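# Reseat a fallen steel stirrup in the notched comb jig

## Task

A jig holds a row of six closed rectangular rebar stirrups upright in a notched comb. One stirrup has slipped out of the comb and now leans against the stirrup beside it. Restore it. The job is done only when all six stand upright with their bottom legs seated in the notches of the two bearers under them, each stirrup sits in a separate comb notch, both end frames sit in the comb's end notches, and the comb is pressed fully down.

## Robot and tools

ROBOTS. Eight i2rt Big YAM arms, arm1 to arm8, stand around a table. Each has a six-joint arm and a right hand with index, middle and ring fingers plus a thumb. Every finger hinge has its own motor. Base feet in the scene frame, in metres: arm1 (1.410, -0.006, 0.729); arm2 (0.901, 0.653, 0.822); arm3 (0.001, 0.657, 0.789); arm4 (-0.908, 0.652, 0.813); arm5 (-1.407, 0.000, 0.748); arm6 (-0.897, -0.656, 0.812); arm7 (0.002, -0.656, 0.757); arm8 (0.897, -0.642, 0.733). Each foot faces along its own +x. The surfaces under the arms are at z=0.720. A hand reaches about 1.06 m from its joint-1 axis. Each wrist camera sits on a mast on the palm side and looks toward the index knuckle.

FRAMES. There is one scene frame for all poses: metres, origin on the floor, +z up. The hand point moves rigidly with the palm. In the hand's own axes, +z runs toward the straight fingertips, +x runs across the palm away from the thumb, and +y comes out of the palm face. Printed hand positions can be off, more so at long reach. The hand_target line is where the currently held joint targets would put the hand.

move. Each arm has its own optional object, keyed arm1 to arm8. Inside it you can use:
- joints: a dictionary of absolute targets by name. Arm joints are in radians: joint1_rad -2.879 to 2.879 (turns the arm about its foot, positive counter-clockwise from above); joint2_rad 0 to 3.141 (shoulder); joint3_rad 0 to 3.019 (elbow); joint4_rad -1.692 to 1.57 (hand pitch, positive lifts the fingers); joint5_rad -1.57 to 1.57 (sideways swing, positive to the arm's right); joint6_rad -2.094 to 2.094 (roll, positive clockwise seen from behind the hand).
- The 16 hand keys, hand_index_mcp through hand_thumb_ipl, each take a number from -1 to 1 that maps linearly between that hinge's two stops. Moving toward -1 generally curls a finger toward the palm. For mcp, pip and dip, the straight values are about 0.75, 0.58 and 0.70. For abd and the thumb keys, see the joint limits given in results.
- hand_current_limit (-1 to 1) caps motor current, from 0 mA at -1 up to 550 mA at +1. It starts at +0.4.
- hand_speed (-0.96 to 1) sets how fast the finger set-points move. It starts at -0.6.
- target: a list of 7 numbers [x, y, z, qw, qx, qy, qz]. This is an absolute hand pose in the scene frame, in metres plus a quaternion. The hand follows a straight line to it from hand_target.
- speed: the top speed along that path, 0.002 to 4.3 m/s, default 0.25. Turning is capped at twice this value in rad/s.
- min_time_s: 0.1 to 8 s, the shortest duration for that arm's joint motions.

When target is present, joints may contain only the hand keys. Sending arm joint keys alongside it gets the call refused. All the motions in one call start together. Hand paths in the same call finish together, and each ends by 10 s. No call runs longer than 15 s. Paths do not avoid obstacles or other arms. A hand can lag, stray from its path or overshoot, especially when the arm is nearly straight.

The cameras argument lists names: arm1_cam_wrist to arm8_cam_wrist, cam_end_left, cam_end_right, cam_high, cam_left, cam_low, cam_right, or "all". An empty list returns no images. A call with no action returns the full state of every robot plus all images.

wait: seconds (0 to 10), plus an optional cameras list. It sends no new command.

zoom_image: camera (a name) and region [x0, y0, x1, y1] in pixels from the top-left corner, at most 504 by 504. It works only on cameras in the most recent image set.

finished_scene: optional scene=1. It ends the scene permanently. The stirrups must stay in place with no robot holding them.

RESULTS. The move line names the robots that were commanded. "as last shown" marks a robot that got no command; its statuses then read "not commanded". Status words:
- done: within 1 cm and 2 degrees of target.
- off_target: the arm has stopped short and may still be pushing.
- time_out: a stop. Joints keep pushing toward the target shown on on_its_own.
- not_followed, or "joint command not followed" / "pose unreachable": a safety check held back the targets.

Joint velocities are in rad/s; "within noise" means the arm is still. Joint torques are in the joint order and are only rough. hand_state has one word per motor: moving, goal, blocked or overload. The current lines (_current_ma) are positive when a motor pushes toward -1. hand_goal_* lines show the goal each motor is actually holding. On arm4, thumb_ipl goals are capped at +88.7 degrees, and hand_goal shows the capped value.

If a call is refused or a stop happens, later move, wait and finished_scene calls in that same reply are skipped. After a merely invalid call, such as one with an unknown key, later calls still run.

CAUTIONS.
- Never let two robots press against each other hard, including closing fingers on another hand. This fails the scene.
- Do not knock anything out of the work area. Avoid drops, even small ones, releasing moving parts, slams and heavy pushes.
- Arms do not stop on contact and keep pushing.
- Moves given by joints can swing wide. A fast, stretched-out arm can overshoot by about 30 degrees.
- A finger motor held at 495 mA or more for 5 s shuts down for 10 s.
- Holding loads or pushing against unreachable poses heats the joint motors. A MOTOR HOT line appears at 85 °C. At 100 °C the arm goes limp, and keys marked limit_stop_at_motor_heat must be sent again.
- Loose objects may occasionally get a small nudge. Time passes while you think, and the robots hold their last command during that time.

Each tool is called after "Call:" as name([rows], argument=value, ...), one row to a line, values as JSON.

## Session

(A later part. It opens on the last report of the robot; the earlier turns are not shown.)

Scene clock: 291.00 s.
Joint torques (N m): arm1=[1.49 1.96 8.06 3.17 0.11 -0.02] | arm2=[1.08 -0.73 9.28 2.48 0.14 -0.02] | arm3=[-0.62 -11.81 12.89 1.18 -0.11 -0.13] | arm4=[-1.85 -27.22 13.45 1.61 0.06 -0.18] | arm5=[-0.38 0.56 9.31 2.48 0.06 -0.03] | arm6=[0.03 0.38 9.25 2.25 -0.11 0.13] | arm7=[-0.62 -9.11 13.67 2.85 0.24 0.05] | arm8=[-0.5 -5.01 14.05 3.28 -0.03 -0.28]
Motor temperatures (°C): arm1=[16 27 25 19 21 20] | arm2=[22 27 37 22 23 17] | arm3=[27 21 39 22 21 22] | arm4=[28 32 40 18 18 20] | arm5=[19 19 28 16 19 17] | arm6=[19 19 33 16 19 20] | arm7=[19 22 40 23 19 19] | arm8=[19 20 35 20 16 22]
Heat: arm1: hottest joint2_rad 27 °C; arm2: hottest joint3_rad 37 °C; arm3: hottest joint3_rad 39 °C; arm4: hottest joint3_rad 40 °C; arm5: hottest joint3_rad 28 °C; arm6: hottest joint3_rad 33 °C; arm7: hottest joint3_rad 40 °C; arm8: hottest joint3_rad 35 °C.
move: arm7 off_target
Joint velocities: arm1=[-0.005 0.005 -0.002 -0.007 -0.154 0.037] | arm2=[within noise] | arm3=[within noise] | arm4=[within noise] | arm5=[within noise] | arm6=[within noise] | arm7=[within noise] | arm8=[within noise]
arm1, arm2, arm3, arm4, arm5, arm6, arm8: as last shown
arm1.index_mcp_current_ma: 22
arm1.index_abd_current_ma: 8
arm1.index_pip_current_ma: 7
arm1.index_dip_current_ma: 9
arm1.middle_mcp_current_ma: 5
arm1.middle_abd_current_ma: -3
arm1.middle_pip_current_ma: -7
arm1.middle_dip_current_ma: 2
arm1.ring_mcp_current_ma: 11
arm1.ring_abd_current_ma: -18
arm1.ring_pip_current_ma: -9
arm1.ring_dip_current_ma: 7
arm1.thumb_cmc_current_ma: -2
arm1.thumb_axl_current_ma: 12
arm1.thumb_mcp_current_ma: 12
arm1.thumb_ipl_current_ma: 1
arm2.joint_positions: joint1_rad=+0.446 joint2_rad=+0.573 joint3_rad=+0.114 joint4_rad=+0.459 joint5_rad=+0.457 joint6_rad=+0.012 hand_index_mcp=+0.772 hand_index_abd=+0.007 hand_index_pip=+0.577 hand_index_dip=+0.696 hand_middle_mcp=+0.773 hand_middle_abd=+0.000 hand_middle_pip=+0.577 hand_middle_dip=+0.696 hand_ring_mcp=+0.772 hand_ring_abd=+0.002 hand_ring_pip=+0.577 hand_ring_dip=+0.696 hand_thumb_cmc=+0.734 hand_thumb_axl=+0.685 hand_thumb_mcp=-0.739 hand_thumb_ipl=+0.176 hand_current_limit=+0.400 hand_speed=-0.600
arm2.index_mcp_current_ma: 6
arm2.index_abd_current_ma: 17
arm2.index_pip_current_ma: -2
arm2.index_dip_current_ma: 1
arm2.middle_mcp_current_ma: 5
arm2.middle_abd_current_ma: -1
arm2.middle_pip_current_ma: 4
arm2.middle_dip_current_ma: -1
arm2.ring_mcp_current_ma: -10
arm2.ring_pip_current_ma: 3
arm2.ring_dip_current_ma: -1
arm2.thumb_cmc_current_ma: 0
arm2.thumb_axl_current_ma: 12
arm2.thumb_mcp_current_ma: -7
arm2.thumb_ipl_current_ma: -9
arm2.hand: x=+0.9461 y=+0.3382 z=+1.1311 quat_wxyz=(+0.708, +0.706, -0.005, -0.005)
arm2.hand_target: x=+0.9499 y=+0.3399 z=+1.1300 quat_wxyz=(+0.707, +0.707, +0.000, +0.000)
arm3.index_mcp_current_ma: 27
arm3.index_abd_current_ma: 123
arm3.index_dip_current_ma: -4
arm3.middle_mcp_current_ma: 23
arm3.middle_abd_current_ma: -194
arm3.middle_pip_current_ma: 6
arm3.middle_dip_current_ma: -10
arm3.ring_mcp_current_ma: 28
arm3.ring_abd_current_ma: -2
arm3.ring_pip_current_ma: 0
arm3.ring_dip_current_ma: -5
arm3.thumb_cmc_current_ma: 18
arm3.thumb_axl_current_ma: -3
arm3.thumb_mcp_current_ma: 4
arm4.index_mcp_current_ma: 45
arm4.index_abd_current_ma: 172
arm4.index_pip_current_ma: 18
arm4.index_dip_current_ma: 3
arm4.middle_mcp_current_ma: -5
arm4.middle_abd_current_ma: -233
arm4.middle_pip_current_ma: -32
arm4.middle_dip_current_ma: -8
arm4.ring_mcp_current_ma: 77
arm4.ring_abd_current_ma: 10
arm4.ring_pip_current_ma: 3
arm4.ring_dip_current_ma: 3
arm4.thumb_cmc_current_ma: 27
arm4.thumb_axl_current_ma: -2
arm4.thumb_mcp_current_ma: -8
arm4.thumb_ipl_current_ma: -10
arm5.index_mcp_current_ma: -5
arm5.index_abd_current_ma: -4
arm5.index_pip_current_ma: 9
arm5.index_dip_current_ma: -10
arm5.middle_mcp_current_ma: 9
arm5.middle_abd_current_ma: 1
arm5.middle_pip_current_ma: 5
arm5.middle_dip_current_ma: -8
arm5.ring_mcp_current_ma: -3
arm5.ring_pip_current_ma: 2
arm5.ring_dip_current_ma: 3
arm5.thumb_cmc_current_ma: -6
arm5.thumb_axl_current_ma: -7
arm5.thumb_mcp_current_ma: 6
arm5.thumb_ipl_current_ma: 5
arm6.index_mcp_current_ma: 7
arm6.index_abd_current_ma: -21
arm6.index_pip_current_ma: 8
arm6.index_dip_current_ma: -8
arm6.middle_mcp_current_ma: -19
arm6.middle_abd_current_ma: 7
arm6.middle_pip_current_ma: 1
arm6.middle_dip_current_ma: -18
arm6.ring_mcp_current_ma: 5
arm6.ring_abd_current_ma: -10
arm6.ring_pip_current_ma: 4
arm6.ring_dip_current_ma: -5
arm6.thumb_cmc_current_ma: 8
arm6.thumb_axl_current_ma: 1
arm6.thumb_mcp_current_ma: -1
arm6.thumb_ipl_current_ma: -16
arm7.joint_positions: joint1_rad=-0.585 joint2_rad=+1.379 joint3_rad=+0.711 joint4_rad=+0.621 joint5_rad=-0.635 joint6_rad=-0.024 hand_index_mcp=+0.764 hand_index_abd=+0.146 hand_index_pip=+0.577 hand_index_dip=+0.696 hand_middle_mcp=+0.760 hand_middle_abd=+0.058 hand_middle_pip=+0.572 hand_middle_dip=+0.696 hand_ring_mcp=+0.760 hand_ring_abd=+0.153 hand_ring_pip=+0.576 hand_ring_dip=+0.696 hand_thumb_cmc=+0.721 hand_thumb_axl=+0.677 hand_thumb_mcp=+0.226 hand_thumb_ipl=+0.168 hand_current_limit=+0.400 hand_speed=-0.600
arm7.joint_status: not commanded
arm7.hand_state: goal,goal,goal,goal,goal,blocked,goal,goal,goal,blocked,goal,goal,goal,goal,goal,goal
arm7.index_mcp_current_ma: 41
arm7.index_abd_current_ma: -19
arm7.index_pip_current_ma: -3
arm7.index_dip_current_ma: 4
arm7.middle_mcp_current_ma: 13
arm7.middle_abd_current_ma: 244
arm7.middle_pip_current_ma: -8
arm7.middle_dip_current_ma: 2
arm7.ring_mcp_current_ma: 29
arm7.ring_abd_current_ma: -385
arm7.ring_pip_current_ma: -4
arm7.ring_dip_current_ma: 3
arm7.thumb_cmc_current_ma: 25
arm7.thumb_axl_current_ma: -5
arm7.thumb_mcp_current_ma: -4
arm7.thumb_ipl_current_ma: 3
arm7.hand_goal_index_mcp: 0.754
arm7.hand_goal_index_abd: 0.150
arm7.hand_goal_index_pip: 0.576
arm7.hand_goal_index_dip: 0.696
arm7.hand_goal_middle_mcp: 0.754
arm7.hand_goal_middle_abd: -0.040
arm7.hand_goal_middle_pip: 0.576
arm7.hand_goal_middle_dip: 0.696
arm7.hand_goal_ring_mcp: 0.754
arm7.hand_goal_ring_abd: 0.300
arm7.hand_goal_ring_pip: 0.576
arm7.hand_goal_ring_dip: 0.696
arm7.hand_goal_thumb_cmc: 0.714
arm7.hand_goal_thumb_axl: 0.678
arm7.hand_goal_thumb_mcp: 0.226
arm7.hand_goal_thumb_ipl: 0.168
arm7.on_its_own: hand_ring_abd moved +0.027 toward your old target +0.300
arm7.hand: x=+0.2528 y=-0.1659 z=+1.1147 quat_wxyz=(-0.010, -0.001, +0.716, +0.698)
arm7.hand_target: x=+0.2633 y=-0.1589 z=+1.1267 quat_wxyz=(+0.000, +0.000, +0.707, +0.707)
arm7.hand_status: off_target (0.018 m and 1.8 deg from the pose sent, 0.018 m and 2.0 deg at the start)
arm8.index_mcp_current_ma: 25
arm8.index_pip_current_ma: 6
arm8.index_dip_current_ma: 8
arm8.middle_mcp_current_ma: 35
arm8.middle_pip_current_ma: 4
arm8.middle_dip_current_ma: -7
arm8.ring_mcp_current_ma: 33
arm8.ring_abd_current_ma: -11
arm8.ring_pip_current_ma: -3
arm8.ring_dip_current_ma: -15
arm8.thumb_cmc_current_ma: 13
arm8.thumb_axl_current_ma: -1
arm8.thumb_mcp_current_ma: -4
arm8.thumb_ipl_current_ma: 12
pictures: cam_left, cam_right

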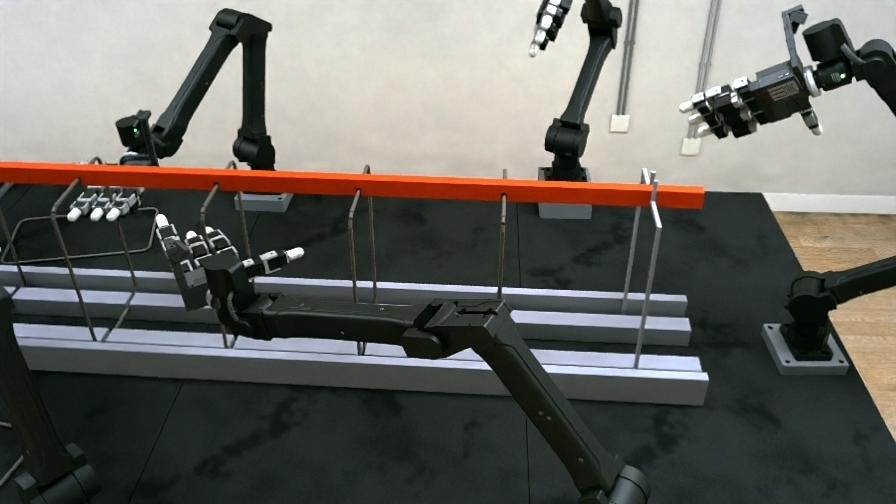

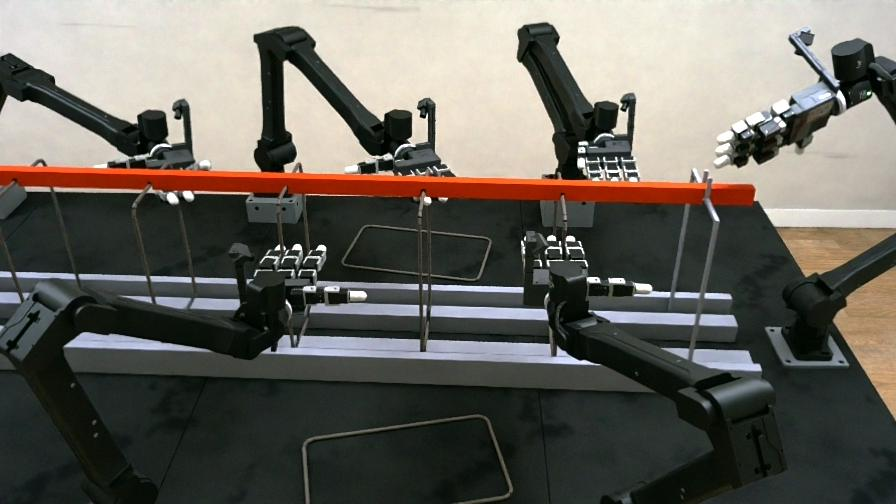

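Call:
move(arm7={"target": [0.2637, -0.158, 1.117, 0, 0, 0.7071, 0.7071], "speed": 0.03}, cameras=["cam_right", "cam_left"])

Call:
zoom_image(camera="cam_right", region=[265, 160, 315, 210])

Call:
zoom_image(camera="cam_left", region=[50, 150, 110, 210])

Call:
zoom_image(camera="cam_right", region=[230, 150, 450, 370])

Scene clock: 292.73 s.
Joint torques (N m): arm1=[1.85 1.2 8.01 3.15 0.11 0.05] | arm2=[1.03 -0.73 9.25 2.45 0.14 -0.02] | arm3=[-0.67 -11.81 12.88 1.18 -0.11 -0.13] | arm4=[-1.49 -28.1 13.82 1.59 0.11 -0.22] | arm5=[-0.32 0.56 9.29 2.5 0.06 -0.02] | arm6=[-0.03 0.44 9.25 2.28 -0.11 0.13] | arm7=[-0.97 -8.23 12.45 2.84 0.53 0.03] | arm8=[-0.56 -5.13 14.05 3.29 -0.04 -0.27]
Motor temperatures (°C): arm1=[16 27 25 19 21 20] | arm2=[22 27 37 22 23 17] | arm3=[27 21 39 22 21 22] | arm4=[28 32 40 18 18 20] | arm5=[19 19 28 16 19 17] | arm6=[19 19 33 16 19 20] | arm7=[19 22 40 23 19 19] | arm8=[19 20 35 20 16 22]
Heat: arm1: hottest joint2_rad 27 °C; arm2: hottest joint3_rad 37 °C; arm3: hottest joint3_rad 39 °C; arm4: hottest joint3_rad 40 °C; arm5: hottest joint3_rad 28 °C; arm6: hottest joint3_rad 33 °C; arm7: hottest joint3_rad 40 °C; arm8: hottest joint3_rad 35 °C.
move: arm7 off_target
Joint velocities: within noise
arm1, arm2, arm3, arm4, arm5, arm6, arm8: as last shown
arm1.index_mcp_current_ma: 9
arm1.index_abd_current_ma: -2
arm1.index_pip_current_ma: 1
arm1.index_dip_current_ma: 5
arm1.middle_mcp_current_ma: 7
arm1.middle_abd_current_ma: -14
arm1.middle_pip_current_ma: -8
arm1.middle_dip_current_ma: 1
arm1.ring_mcp_current_ma: 12
arm1.ring_abd_current_ma: -9
arm1.ring_pip_current_ma: -3
arm1.ring_dip_current_ma: 0
arm1.thumb_axl_current_ma: 10
arm1.thumb_mcp_current_ma: 6
arm1.thumb_ipl_current_ma: -10
arm2.index_mcp_current_ma: 8
arm2.index_abd_current_ma: 2
arm2.index_pip_current_ma: -5
arm2.index_dip_current_ma: 12
arm2.middle_mcp_current_ma: -2
arm2.middle_abd_current_ma: 9
arm2.middle_pip_current_ma: -1
arm2.middle_dip_current_ma: 12
arm2.ring_mcp_current_ma: -12
arm2.ring_abd_current_ma: 4
arm2.ring_pip_current_ma: 0
arm2.ring_dip_current_ma: -11
arm2.thumb_cmc_current_ma: 10
arm2.thumb_axl_current_ma: 10
arm2.thumb_mcp_current_ma: 16
arm2.thumb_ipl_current_ma: -4
arm3.index_mcp_current_ma: 23
arm3.index_abd_current_ma: 122
arm3.middle_mcp_current_ma: 24
arm3.middle_pip_current_ma: 5
arm3.middle_dip_current_ma: -8
arm3.ring_mcp_current_ma: 26
arm3.ring_abd_current_ma: 1
arm3.ring_pip_current_ma: -5
arm3.ring_dip_current_ma: -3
arm3.thumb_cmc_current_ma: 22
arm3.thumb_axl_current_ma: -1
arm3.thumb_mcp_current_ma: 2
arm3.thumb_ipl_current_ma: 8
arm4.index_mcp_current_ma: 44
arm4.index_abd_current_ma: 181
arm4.index_pip_current_ma: 8
arm4.index_dip_current_ma: -1
arm4.middle_mcp_current_ma: 0
arm4.middle_abd_current_ma: -223
arm4.middle_pip_current_ma: -27
arm4.middle_dip_current_ma: -16
arm4.ring_abd_current_ma: -3
arm4.ring_pip_current_ma: -7
arm4.ring_dip_current_ma: 9
arm4.thumb_cmc_current_ma: 20
arm4.thumb_axl_current_ma: 14
arm4.thumb_mcp_current_ma: -10
arm4.thumb_ipl_current_ma: -11
arm5.index_mcp_current_ma: -3
arm5.index_abd_current_ma: -2
arm5.index_pip_current_ma: 6
arm5.index_dip_current_ma: -2
arm5.middle_mcp_current_ma: 6
arm5.middle_abd_current_ma: 4
arm5.middle_pip_current_ma: 0
arm5.ring_mcp_current_ma: -6
arm5.ring_abd_current_ma: -5
arm5.ring_pip_current_ma: 3
arm5.ring_dip_current_ma: -4
arm5.thumb_axl_current_ma: -8
arm5.thumb_mcp_current_ma: 4
arm6.index_mcp_current_ma: -3
arm6.index_abd_current_ma: -18
arm6.index_pip_current_ma: -4
arm6.index_dip_current_ma: 2
arm6.middle_mcp_current_ma: -17
arm6.middle_abd_current_ma: 17
arm6.middle_pip_current_ma: 7
arm6.middle_dip_current_ma: -5
arm6.ring_mcp_current_ma: -6
arm6.ring_abd_current_ma: -6
arm6.ring_pip_current_ma: 5
arm6.ring_dip_current_ma: -12
arm6.thumb_cmc_current_ma: 14
arm6.thumb_axl_current_ma: -15
arm6.thumb_mcp_current_ma: 4
arm6.thumb_ipl_current_ma: -1
arm7.joint_positions: joint1_rad=-0.585 joint2_rad=+1.392 joint3_rad=+0.711 joint4_rad=+0.654 joint5_rad=-0.643 joint6_rad=-0.022 hand_index_mcp=+0.764 hand_index_abd=+0.146 hand_index_pip=+0.577 hand_index_dip=+0.696 hand_middle_mcp=+0.759 hand_middle_abd=+0.056 hand_middle_pip=+0.578 hand_middle_dip=+0.696 hand_ring_mcp=+0.760 hand_ring_abd=+0.153 hand_ring_pip=+0.579 hand_ring_dip=+0.697 hand_thumb_cmc=+0.721 hand_thumb_axl=+0.677 hand_thumb_mcp=+0.226 hand_thumb_ipl=+0.168 hand_current_limit=+0.400 hand_speed=-0.600
arm7.joint_status: not commanded
arm7.hand_state: goal,goal,goal,goal,goal,blocked,goal,goal,goal,blocked,goal,goal,goal,goal,goal,goal
arm7.index_mcp_current_ma: 43
arm7.index_abd_current_ma: -21
arm7.index_pip_current_ma: -7
arm7.index_dip_current_ma: 5
arm7.middle_mcp_current_ma: 7
arm7.middle_abd_current_ma: 238
arm7.middle_pip_current_ma: 9
arm7.middle_dip_current_ma: -1
arm7.ring_mcp_current_ma: 29
arm7.ring_abd_current_ma: -387
arm7.ring_pip_current_ma: 6
arm7.ring_dip_current_ma: 7
arm7.thumb_cmc_current_ma: 27
arm7.thumb_axl_current_ma: -7
arm7.thumb_mcp_current_ma: -13
arm7.thumb_ipl_current_ma: 4
arm7.hand_goal_index_mcp: 0.754
arm7.hand_goal_index_abd: 0.150
arm7.hand_goal_index_pip: 0.576
arm7.hand_goal_index_dip: 0.696
arm7.hand_goal_middle_mcp: 0.754
arm7.hand_goal_middle_abd: -0.040
arm7.hand_goal_middle_pip: 0.576
arm7.hand_goal_middle_dip: 0.696
arm7.hand_goal_ring_mcp: 0.754
arm7.hand_goal_ring_abd: 0.300
arm7.hand_goal_ring_pip: 0.576
arm7.hand_goal_ring_dip: 0.696
arm7.hand_goal_thumb_cmc: 0.714
arm7.hand_goal_thumb_axl: 0.678
arm7.hand_goal_thumb_mcp: 0.226
arm7.hand_goal_thumb_ipl: 0.168
arm7.hand: x=+0.2519 y=-0.1654 z=+1.1151 quat_wxyz=(-0.009, -0.007, +0.710, +0.704)
arm7.hand_target: x=+0.2635 y=-0.1586 z=+1.1168 quat_wxyz=(+0.000, +0.000, +0.707, +0.707)
arm7.hand_status: off_target (0.014 m and 1.4 deg from the pose sent, 0.014 m and 1.8 deg at the start)
arm8.index_mcp_current_ma: 33
arm8.index_abd_current_ma: 123
arm8.index_pip_current_ma: 3
arm8.index_dip_current_ma: 1
arm8.middle_mcp_current_ma: 43
arm8.middle_abd_current_ma: -131
arm8.middle_pip_current_ma: 10
arm8.middle_dip_current_ma: -13
arm8.ring_mcp_current_ma: 37
arm8.ring_abd_current_ma: -8
arm8.ring_pip_current_ma: -1
arm8.thumb_cmc_current_ma: 28
arm8.thumb_axl_current_ma: -10
arm8.thumb_mcp_current_ma: -14
arm8.thumb_ipl_current_ma: 7
pictures: cam_left, cam_right

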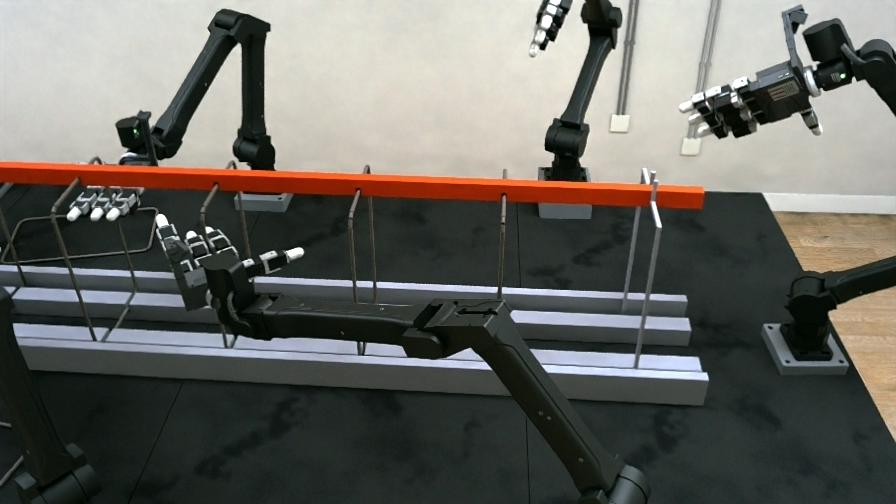

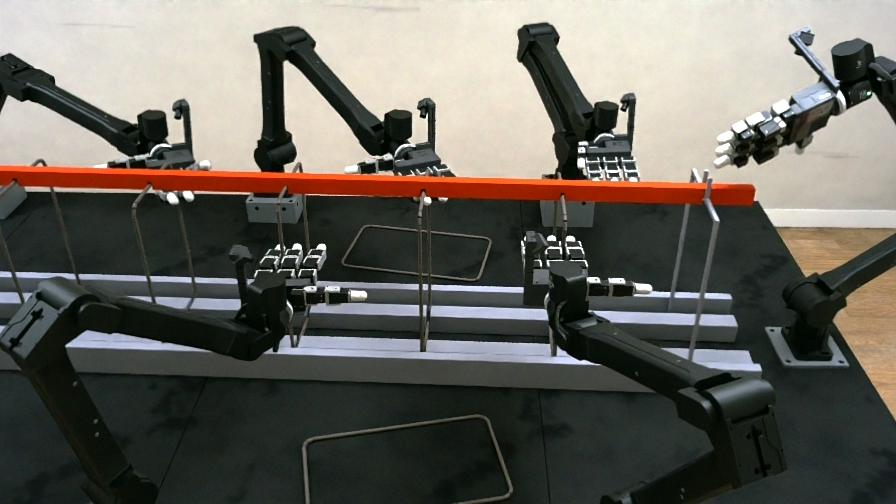

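Scaled by 10.080.

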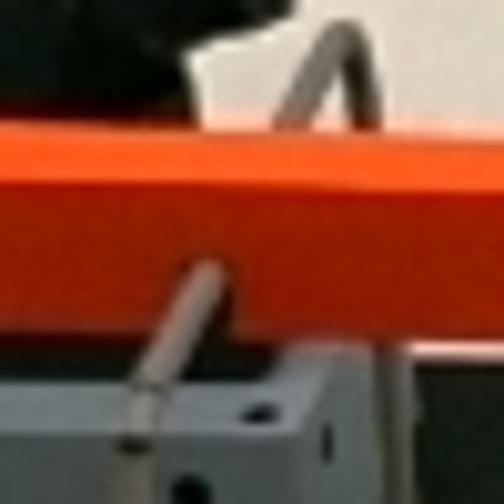

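Scaled by 8.400.

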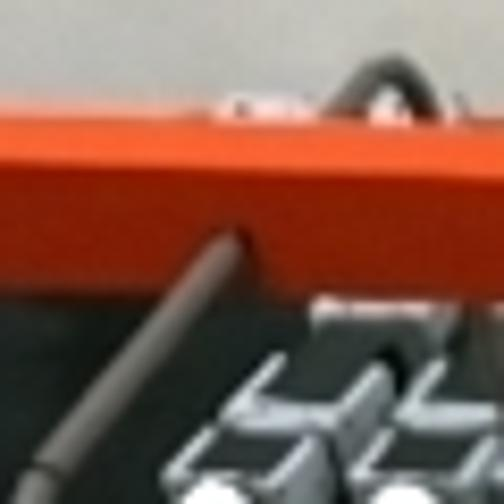

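Scaled by 2.291.

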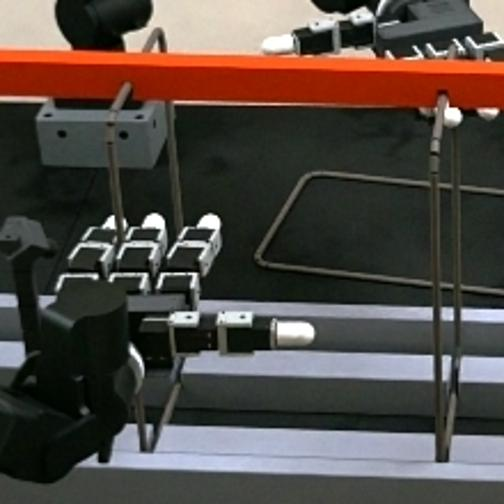

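Call:
zoom_image(camera="cam_right", region=[265, 180, 325, 240])

Call:
zoom_image(camera="cam_right", region=[395, 180, 455, 240])

Call:
zoom_image(camera="cam_right", region=[120, 180, 180, 240])

Call:
zoom_image(camera="cam_right", region=[260, 310, 330, 380])

Call:
zoom_image(camera="cam_right", region=[390, 310, 460, 380])

Scaled by 8.400.

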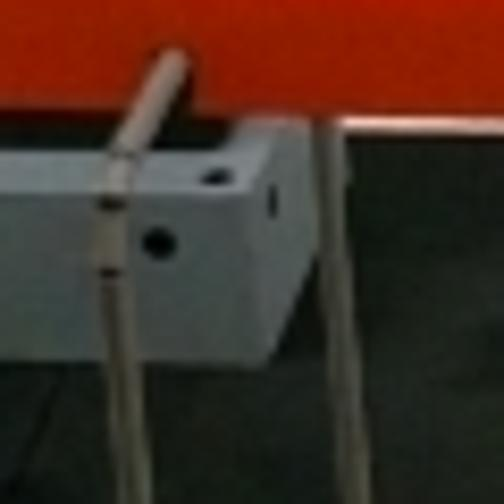

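Scaled by 8.400.

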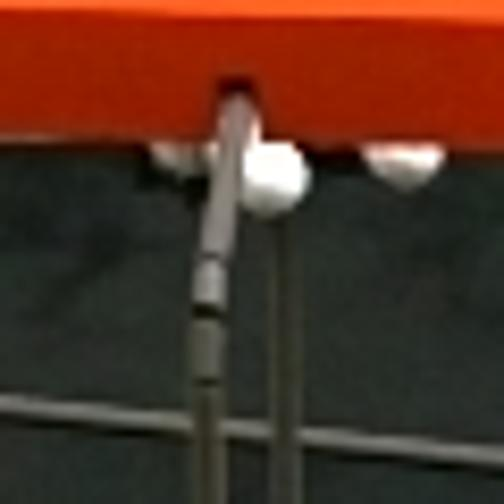

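Scaled by 8.400.

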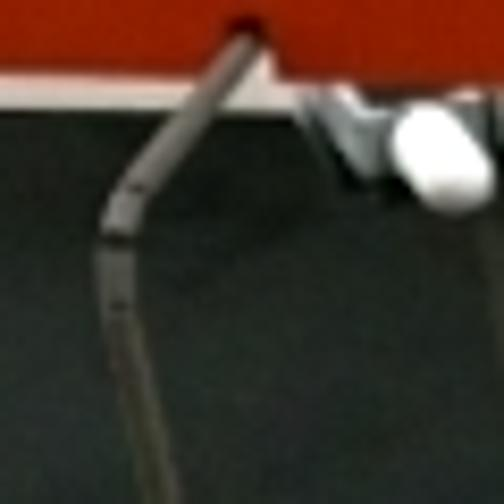

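Scaled by 7.200.

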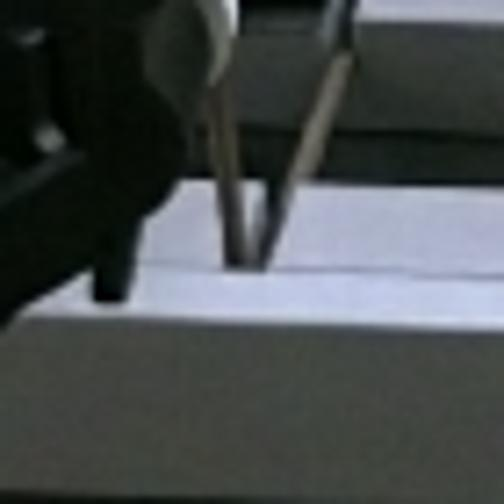

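Scaled by 7.200.

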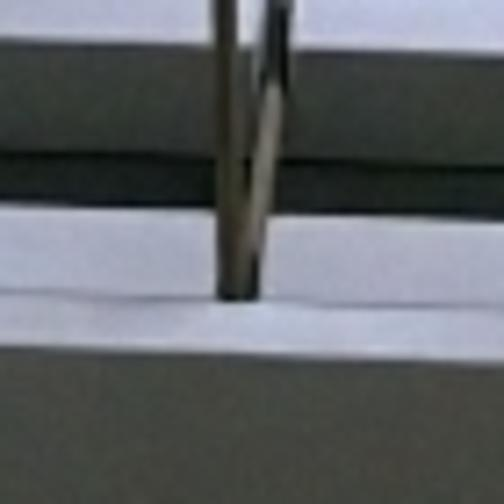

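Call:
zoom_image(camera="cam_left", region=[80, 260, 160, 350])

Call:
zoom_image(camera="cam_left", region=[200, 260, 290, 360])

Call:
zoom_image(camera="cam_left", region=[310, 260, 400, 370])

Call:
zoom_image(camera="cam_right", region=[270, 270, 340, 350])

Call:
zoom_image(camera="cam_right", region=[400, 270, 470, 360])

Call:
zoom_image(camera="cam_right", region=[130, 260, 220, 350])

Scaled by 5.600.

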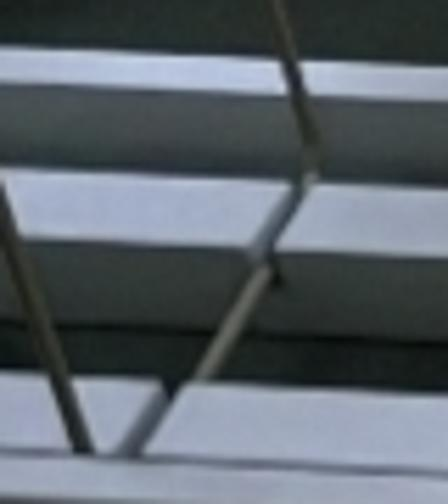

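Scaled by 5.040.

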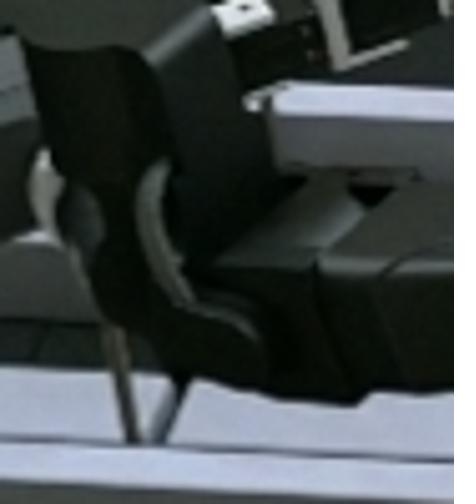

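Scaled by 4.582.

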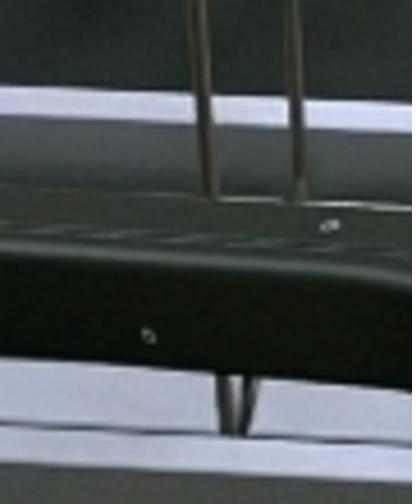

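Scaled by 6.300.

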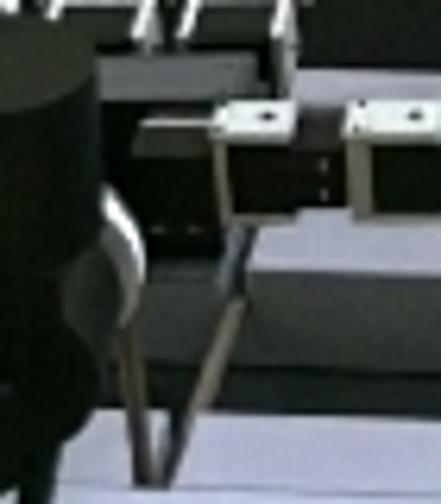

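Scaled by 5.600.

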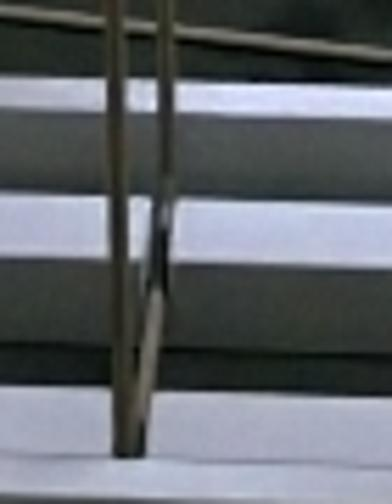

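Scaled by 5.600.

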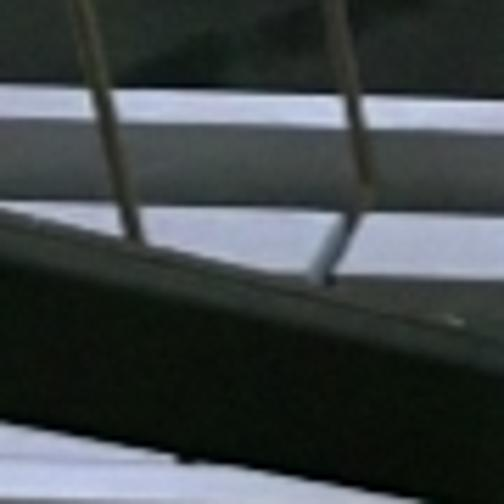

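Call:
move(arm7={"target": [0.2637, -0.168, 1.107, 0, 0, 0.7071, 0.7071], "speed": 0.03}, cameras=["cam_right", "cam_left"])

Call:
zoom_image(camera="cam_right", region=[265, 180, 325, 240])

Call:
zoom_image(camera="cam_left", region=[80, 260, 160, 350])

Call:
zoom_image(camera="cam_left", region=[50, 150, 110, 210])

Scene clock: 300.90 s.
Joint torques (N m): arm1=[1.85 2.49 7.95 3 0.07 0.06] | arm2=[1.08 -0.67 9.28 2.45 0.14 -0.01] | arm3=[-0.62 -11.87 12.89 1.18 -0.11 -0.13] | arm4=[-2.67 -28.45 13.82 1.7 0.1 -0.17] | arm5=[-0.38 0.56 9.32 2.48 0.06 -0.03] | arm6=[-0.03 0.44 9.25 2.26 -0.11 0.13] | arm7=[-1.67 -9.23 10.11 2.84 0.14 -0.01] | arm8=[-0.62 -5.01 14.06 3.29 -0.04 -0.27]
Motor temperatures (°C): arm1=[16 27 25 19 20 20] | arm2=[22 26 37 22 23 17] | arm3=[27 21 39 22 21 22] | arm4=[28 32 40 18 18 20] | arm5=[19 19 28 16 19 17] | arm6=[19 19 33 16 19 20] | arm7=[19 23 39 23 19 19] | arm8=[19 20 35 20 16 22]
Heat: arm1: hottest joint2_rad 27 °C; arm2: hottest joint3_rad 37 °C; arm3: hottest joint3_rad 39 °C; arm4: hottest joint3_rad 40 °C; arm5: hottest joint3_rad 28 °C; arm6: hottest joint3_rad 33 °C; arm7: hottest joint3_rad 39 °C; arm8: hottest joint3_rad 35 °C.
move: arm7 off_target
Joint velocities: within noise
arm1, arm2, arm3, arm4, arm5, arm6, arm8: as last shown
arm1.index_mcp_current_ma: 17
arm1.index_abd_current_ma: 3
arm1.index_pip_current_ma: 9
arm1.index_dip_current_ma: 2
arm1.middle_mcp_current_ma: 4
arm1.middle_abd_current_ma: -9
arm1.middle_pip_current_ma: -6
arm1.middle_dip_current_ma: 5
arm1.ring_mcp_current_ma: 10
arm1.ring_abd_current_ma: 0
arm1.ring_pip_current_ma: -7
arm1.ring_dip_current_ma: 3
arm1.thumb_cmc_current_ma: 0
arm1.thumb_axl_current_ma: 6
arm1.thumb_mcp_current_ma: 8
arm1.thumb_ipl_current_ma: 5
arm2.index_mcp_current_ma: -1
arm2.index_abd_current_ma: 5
arm2.index_pip_current_ma: -14
arm2.index_dip_current_ma: 16
arm2.middle_mcp_current_ma: 10
arm2.middle_abd_current_ma: 8
arm2.middle_pip_current_ma: 0
arm2.middle_dip_current_ma: -14
arm2.ring_mcp_current_ma: -7
arm2.ring_abd_current_ma: -2
arm2.ring_pip_current_ma: 2
arm2.ring_dip_current_ma: -4
arm2.thumb_cmc_current_ma: 1
arm2.thumb_axl_current_ma: 0
arm2.thumb_mcp_current_ma: 7
arm2.thumb_ipl_current_ma: 6
arm3.index_mcp_current_ma: 24
arm3.index_abd_current_ma: 125
arm3.index_pip_current_ma: -3
arm3.index_dip_current_ma: 4
arm3.middle_mcp_current_ma: 26
arm3.middle_abd_current_ma: -193
arm3.middle_pip_current_ma: 2
arm3.middle_dip_current_ma: -9
arm3.ring_mcp_current_ma: 27
arm3.ring_abd_current_ma: -6
arm3.ring_pip_current_ma: -3
arm3.ring_dip_current_ma: -1
arm3.thumb_cmc_current_ma: 23
arm3.thumb_axl_current_ma: -2
arm3.thumb_mcp_current_ma: -3
arm3.thumb_ipl_current_ma: 10
arm4.index_abd_current_ma: 187
arm4.index_dip_current_ma: 8
arm4.middle_mcp_current_ma: -1
arm4.middle_abd_current_ma: -225
arm4.middle_pip_current_ma: -21
arm4.middle_dip_current_ma: -14
arm4.ring_mcp_current_ma: 86
arm4.ring_abd_current_ma: -4
arm4.ring_pip_current_ma: 0
arm4.ring_dip_current_ma: -6
arm4.thumb_cmc_current_ma: 44
arm4.thumb_axl_current_ma: 6
arm4.thumb_mcp_current_ma: 10
arm4.thumb_ipl_current_ma: -7
arm5.index_mcp_current_ma: -4
arm5.index_abd_current_ma: -4
arm5.index_pip_current_ma: 15
arm5.index_dip_current_ma: -7
arm5.middle_mcp_current_ma: 3
arm5.middle_abd_current_ma: 3
arm5.middle_dip_current_ma: -5
arm5.ring_mcp_current_ma: -8
arm5.ring_abd_current_ma: -10
arm5.ring_dip_current_ma: -1
arm5.thumb_cmc_current_ma: -7
arm5.thumb_axl_current_ma: -12
arm5.thumb_ipl_current_ma: 2
arm6.index_mcp_current_ma: -5
arm6.index_abd_current_ma: -14
arm6.index_pip_current_ma: -21
arm6.index_dip_current_ma: 14
arm6.middle_mcp_current_ma: -15
arm6.middle_abd_current_ma: 6
arm6.middle_pip_current_ma: 14
arm6.middle_dip_current_ma: -4
arm6.ring_mcp_current_ma: 2
arm6.ring_abd_current_ma: -10
arm6.ring_pip_current_ma: -10
arm6.ring_dip_current_ma: -18
arm6.thumb_cmc_current_ma: 17
arm6.thumb_axl_current_ma: -19
arm6.thumb_mcp_current_ma: 2
arm6.thumb_ipl_current_ma: 8
arm7.joint_positions: joint1_rad=-0.588 joint2_rad=+1.402 joint3_rad=+0.703 joint4_rad=+0.688 joint5_rad=-0.647 joint6_rad=-0.020 hand_index_mcp=+0.764 hand_index_abd=+0.146 hand_index_pip=+0.577 hand_index_dip=+0.696 hand_middle_mcp=+0.759 hand_middle_abd=+0.056 hand_middle_pip=+0.579 hand_middle_dip=+0.699 hand_ring_mcp=+0.760 hand_ring_abd=+0.152 hand_ring_pip=+0.579 hand_ring_dip=+0.697 hand_thumb_cmc=+0.721 hand_thumb_axl=+0.677 hand_thumb_mcp=+0.226 hand_thumb_ipl=+0.168 hand_current_limit=+0.400 hand_speed=-0.600
arm7.joint_status: not commanded
arm7.hand_state: goal,goal,goal,goal,goal,blocked,goal,goal,goal,blocked,goal,goal,goal,goal,goal,goal
arm7.index_mcp_current_ma: 47
arm7.index_abd_current_ma: -20
arm7.index_pip_current_ma: -1
arm7.index_dip_current_ma: 3
arm7.middle_mcp_current_ma: 10
arm7.middle_abd_current_ma: 240
arm7.middle_pip_current_ma: 9
arm7.middle_dip_current_ma: 5
arm7.ring_mcp_current_ma: 25
arm7.ring_abd_current_ma: -381
arm7.ring_pip_current_ma: 4
arm7.ring_dip_current_ma: 7
arm7.thumb_cmc_current_ma: 29
arm7.thumb_axl_current_ma: -3
arm7.thumb_mcp_current_ma: -10
arm7.thumb_ipl_current_ma: 0
arm7.hand_goal_index_mcp: 0.754
arm7.hand_goal_index_abd: 0.150
arm7.hand_goal_index_pip: 0.576
arm7.hand_goal_index_dip: 0.696
arm7.hand_goal_middle_mcp: 0.754
arm7.hand_goal_middle_abd: -0.040
arm7.hand_goal_middle_pip: 0.576
arm7.hand_goal_middle_dip: 0.696
arm7.hand_goal_ring_mcp: 0.754
arm7.hand_goal_ring_abd: 0.300
arm7.hand_goal_ring_pip: 0.576
arm7.hand_goal_ring_dip: 0.696
arm7.hand_goal_thumb_cmc: 0.714
arm7.hand_goal_thumb_axl: 0.678
arm7.hand_goal_thumb_mcp: 0.226
arm7.hand_goal_thumb_ipl: 0.168
arm7.hand: x=+0.2515 y=-0.1674 z=+1.1140 quat_wxyz=(-0.006, -0.010, +0.706, +0.709)
arm7.hand_target: x=+0.2634 y=-0.1683 z=+1.1071 quat_wxyz=(+0.000, +0.000, +0.707, +0.707)
arm7.hand_status: off_target (0.014 m and 1.4 deg from the pose sent, 0.015 m and 1.4 deg at the start)
arm8.index_mcp_current_ma: 38
arm8.index_abd_current_ma: 105
arm8.index_pip_current_ma: -5
arm8.index_dip_current_ma: 19
arm8.middle_mcp_current_ma: 39
arm8.middle_abd_current_ma: -127
arm8.middle_pip_current_ma: 21
arm8.middle_dip_current_ma: -15
arm8.ring_mcp_current_ma: 38
arm8.ring_abd_current_ma: -13
arm8.ring_pip_current_ma: -15
arm8.ring_dip_current_ma: -6
arm8.thumb_cmc_current_ma: 22
arm8.thumb_axl_current_ma: -6
arm8.thumb_mcp_current_ma: -17
arm8.thumb_ipl_current_ma: 8
pictures: cam_left, cam_right

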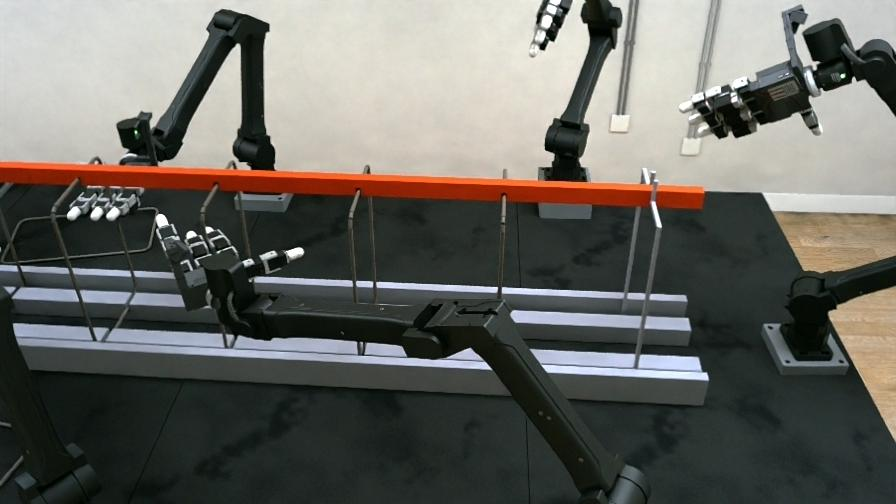

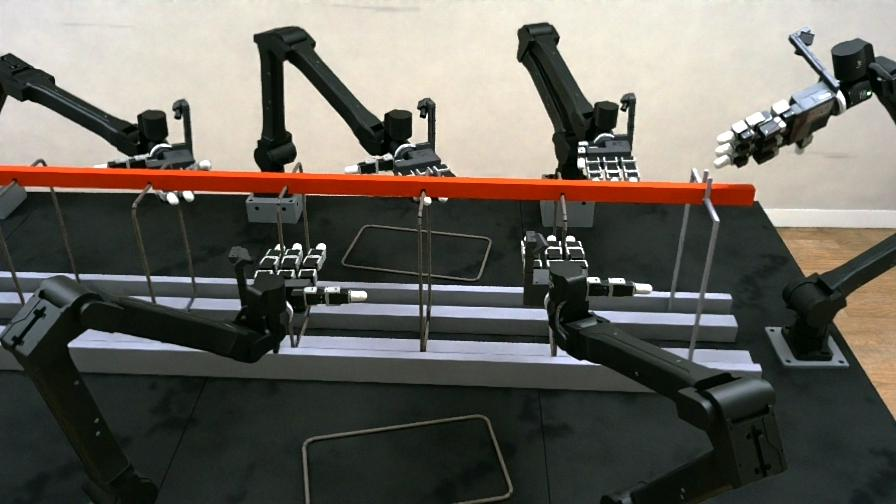

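Scaled by 8.400.

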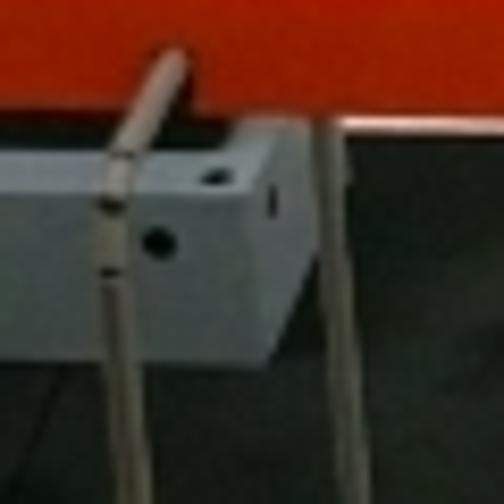

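Scaled by 5.600.

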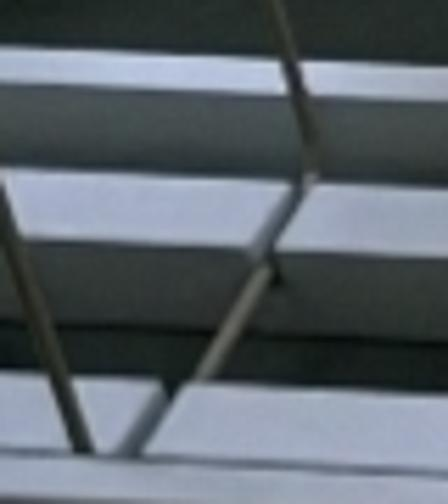

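Scaled by 8.400.

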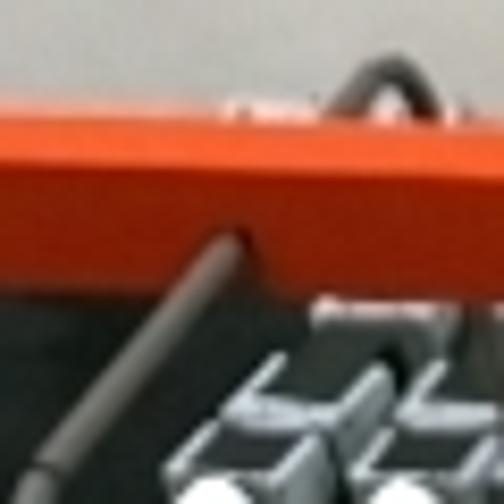

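Call:
move(arm7={"target": [0.2637, -0.183, 1.101, 0, 0, 0.6965, 0.7175], "speed": 0.03}, cameras=["cam_right", "cam_left"])

Call:
zoom_image(camera="cam_right", region=[265, 180, 325, 240])

Call:
zoom_image(camera="cam_left", region=[50, 150, 110, 210])

Scene clock: 305.57 s.
Joint torques (N m): arm1=[1.32 2.49 7.77 3.12 0.07 0.02] | arm2=[1.03 -0.79 9.26 2.47 0.14 -0.01] | arm3=[-0.67 -11.81 12.89 1.2 -0.11 -0.13] | arm4=[-1.79 -29.22 13.7 1.65 0.07 -0.13] | arm5=[-0.32 0.56 9.31 2.47 0.06 -0.02] | arm6=[-0.03 0.44 9.25 2.26 -0.11 0.13] | arm7=[-1.85 -9.7 9.72 2.95 0.04 0.03] | arm8=[-0.5 -5.07 14.06 3.25 -0.04 -0.28]
Motor temperatures (°C): arm1=[16 27 25 19 20 20] | arm2=[21 26 36 22 23 17] | arm3=[27 21 39 22 21 22] | arm4=[28 32 41 18 18 20] | arm5=[19 19 28 16 19 17] | arm6=[19 19 33 16 19 20] | arm7=[19 23 38 23 19 19] | arm8=[19 20 35 20 16 22]
Heat: arm1: hottest joint2_rad 27 °C; arm2: hottest joint3_rad 36 °C; arm3: hottest joint3_rad 39 °C; arm4: hottest joint3_rad 41 °C; arm5: hottest joint3_rad 28 °C; arm6: hottest joint3_rad 33 °C; arm7: hottest joint3_rad 38 °C; arm8: hottest joint3_rad 35 °C.
move: arm7 off_target
Joint velocities: within noise
arm1, arm2, arm3, arm4, arm5, arm6, arm8: as last shown
arm1.index_mcp_current_ma: 19
arm1.index_abd_current_ma: -2
arm1.index_pip_current_ma: 4
arm1.index_dip_current_ma: 7
arm1.middle_mcp_current_ma: 11
arm1.middle_abd_current_ma: -3
arm1.middle_pip_current_ma: -8
arm1.middle_dip_current_ma: 7
arm1.ring_mcp_current_ma: 13
arm1.ring_abd_current_ma: -5
arm1.ring_dip_current_ma: 10
arm1.thumb_cmc_current_ma: -1
arm1.thumb_axl_current_ma: 9
arm1.thumb_mcp_current_ma: 7
arm1.thumb_ipl_current_ma: 1
arm2.index_mcp_current_ma: 0
arm2.index_abd_current_ma: 18
arm2.index_pip_current_ma: -9
arm2.index_dip_current_ma: 8
arm2.middle_mcp_current_ma: 0
arm2.middle_abd_current_ma: -2
arm2.middle_pip_current_ma: 11
arm2.middle_dip_current_ma: -5
arm2.ring_mcp_current_ma: -9
arm2.ring_abd_current_ma: -7
arm2.ring_pip_current_ma: 11
arm2.ring_dip_current_ma: 0
arm2.thumb_cmc_current_ma: 5
arm2.thumb_axl_current_ma: 14
arm2.thumb_mcp_current_ma: 13
arm2.thumb_ipl_current_ma: -8
arm3.index_mcp_current_ma: 28
arm3.index_abd_current_ma: 119
arm3.index_pip_current_ma: -6
arm3.index_dip_current_ma: -1
arm3.middle_mcp_current_ma: 22
arm3.middle_abd_current_ma: -191
arm3.middle_pip_current_ma: 3
arm3.middle_dip_current_ma: -10
arm3.ring_mcp_current_ma: 24
arm3.ring_abd_current_ma: -3
arm3.ring_pip_current_ma: 6
arm3.thumb_cmc_current_ma: 20
arm3.thumb_axl_current_ma: -1
arm3.thumb_mcp_current_ma: 0
arm3.thumb_ipl_current_ma: 11
arm4.index_abd_current_ma: 181
arm4.index_pip_current_ma: 12
arm4.index_dip_current_ma: -11
arm4.middle_abd_current_ma: -223
arm4.middle_pip_current_ma: -28
arm4.middle_dip_current_ma: -19
arm4.ring_mcp_current_ma: 75
arm4.ring_abd_current_ma: 2
arm4.ring_dip_current_ma: -1
arm4.thumb_cmc_current_ma: 39
arm4.thumb_axl_current_ma: 4
arm4.thumb_mcp_current_ma: 2
arm4.thumb_ipl_current_ma: -2
arm5.index_mcp_current_ma: -2
arm5.index_abd_current_ma: 0
arm5.index_pip_current_ma: 12
arm5.index_dip_current_ma: -3
arm5.middle_mcp_current_ma: 4
arm5.middle_abd_current_ma: -5
arm5.middle_pip_current_ma: 3
arm5.middle_dip_current_ma: -7
arm5.ring_mcp_current_ma: -10
arm5.ring_abd_current_ma: -11
arm5.ring_pip_current_ma: 4
arm5.thumb_cmc_current_ma: -4
arm5.thumb_axl_current_ma: -11
arm6.index_mcp_current_ma: 20
arm6.index_abd_current_ma: -6
arm6.index_pip_current_ma: -11
arm6.index_dip_current_ma: -10
arm6.middle_mcp_current_ma: -21
arm6.middle_abd_current_ma: 0
arm6.middle_pip_current_ma: 9
arm6.middle_dip_current_ma: 5
arm6.ring_mcp_current_ma: 6
arm6.ring_abd_current_ma: -3
arm6.ring_pip_current_ma: 2
arm6.ring_dip_current_ma: -3
arm6.thumb_cmc_current_ma: 4
arm6.thumb_axl_current_ma: -12
arm6.thumb_mcp_current_ma: -6
arm6.thumb_ipl_current_ma: -2
arm7.joint_positions: joint1_rad=-0.604 joint2_rad=+1.415 joint3_rad=+0.661 joint4_rad=+0.770 joint5_rad=-0.664 joint6_rad=-0.001 hand_index_mcp=+0.764 hand_index_abd=+0.146 hand_index_pip=+0.577 hand_index_dip=+0.696 hand_middle_mcp=+0.759 hand_middle_abd=+0.056 hand_middle_pip=+0.574 hand_middle_dip=+0.699 hand_ring_mcp=+0.760 hand_ring_abd=+0.152 hand_ring_pip=+0.575 hand_ring_dip=+0.693 hand_thumb_cmc=+0.721 hand_thumb_axl=+0.677 hand_thumb_mcp=+0.226 hand_thumb_ipl=+0.168 hand_current_limit=+0.400 hand_speed=-0.600
arm7.joint_status: not commanded
arm7.hand_state: goal,goal,goal,goal,goal,blocked,goal,goal,goal,blocked,goal,goal,goal,goal,goal,goal
arm7.index_mcp_current_ma: 39
arm7.index_abd_current_ma: -19
arm7.index_pip_current_ma: -4
arm7.index_dip_current_ma: 1
arm7.middle_mcp_current_ma: 7
arm7.middle_abd_current_ma: 241
arm7.middle_pip_current_ma: -6
arm7.middle_dip_current_ma: 10
arm7.ring_mcp_current_ma: 28
arm7.ring_abd_current_ma: -382
arm7.ring_pip_current_ma: -10
arm7.ring_dip_current_ma: -6
arm7.thumb_cmc_current_ma: 32
arm7.thumb_axl_current_ma: -11
arm7.thumb_mcp_current_ma: -8
arm7.thumb_ipl_current_ma: 1
arm7.hand_goal_index_mcp: 0.754
arm7.hand_goal_index_abd: 0.150
arm7.hand_goal_index_pip: 0.576
arm7.hand_goal_index_dip: 0.696
arm7.hand_goal_middle_mcp: 0.754
arm7.hand_goal_middle_abd: -0.040
arm7.hand_goal_middle_pip: 0.576
arm7.hand_goal_middle_dip: 0.696
arm7.hand_goal_ring_mcp: 0.754
arm7.hand_goal_ring_abd: 0.300
arm7.hand_goal_ring_pip: 0.576
arm7.hand_goal_ring_dip: 0.696
arm7.hand_goal_thumb_cmc: 0.714
arm7.hand_goal_thumb_axl: 0.678
arm7.hand_goal_thumb_mcp: 0.226
arm7.hand_goal_thumb_ipl: 0.168
arm7.hand: x=+0.2516 y=-0.1800 z=+1.1036 quat_wxyz=(-0.008, -0.009, +0.698, +0.716)
arm7.hand_target: x=+0.2634 y=-0.1831 z=+1.1010 quat_wxyz=(+0.000, +0.000, +0.697, +0.717)
arm7.hand_status: off_target (0.013 m and 1.4 deg from the pose sent, 0.024 m and 2.0 deg at the start)
arm8.index_mcp_current_ma: 30
arm8.index_abd_current_ma: 114
arm8.index_pip_current_ma: 9
arm8.index_dip_current_ma: 2
arm8.middle_mcp_current_ma: 29
arm8.middle_abd_current_ma: -137
arm8.middle_pip_current_ma: 19
arm8.middle_dip_current_ma: -14
arm8.ring_mcp_current_ma: 21
arm8.ring_abd_current_ma: -10
arm8.ring_pip_current_ma: 12
arm8.ring_dip_current_ma: -5
arm8.thumb_cmc_current_ma: 20
arm8.thumb_axl_current_ma: 2
arm8.thumb_mcp_current_ma: -11
pictures: cam_left, cam_right

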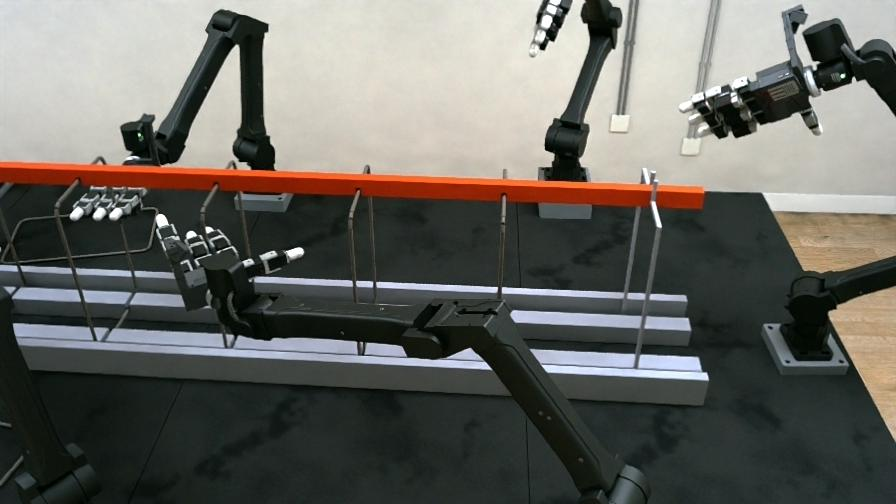

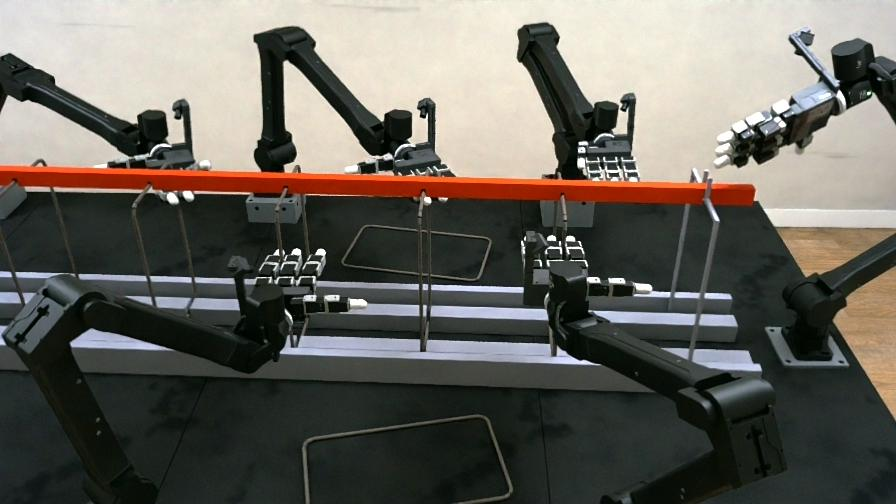

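Scaled by 8.400.

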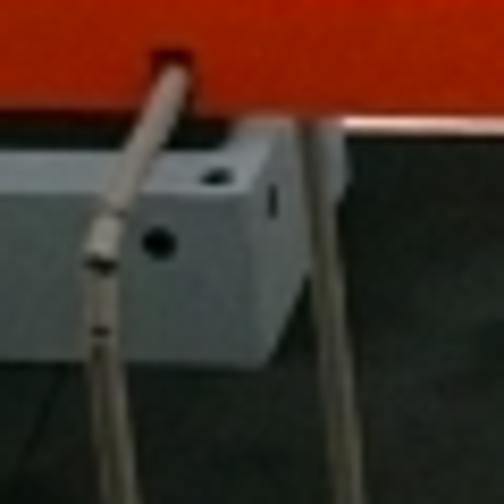

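Scaled by 8.400.

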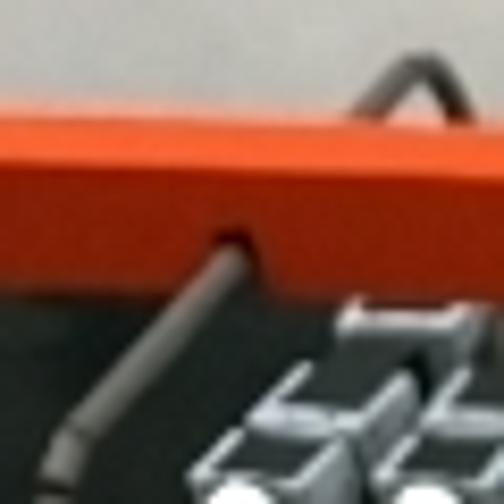

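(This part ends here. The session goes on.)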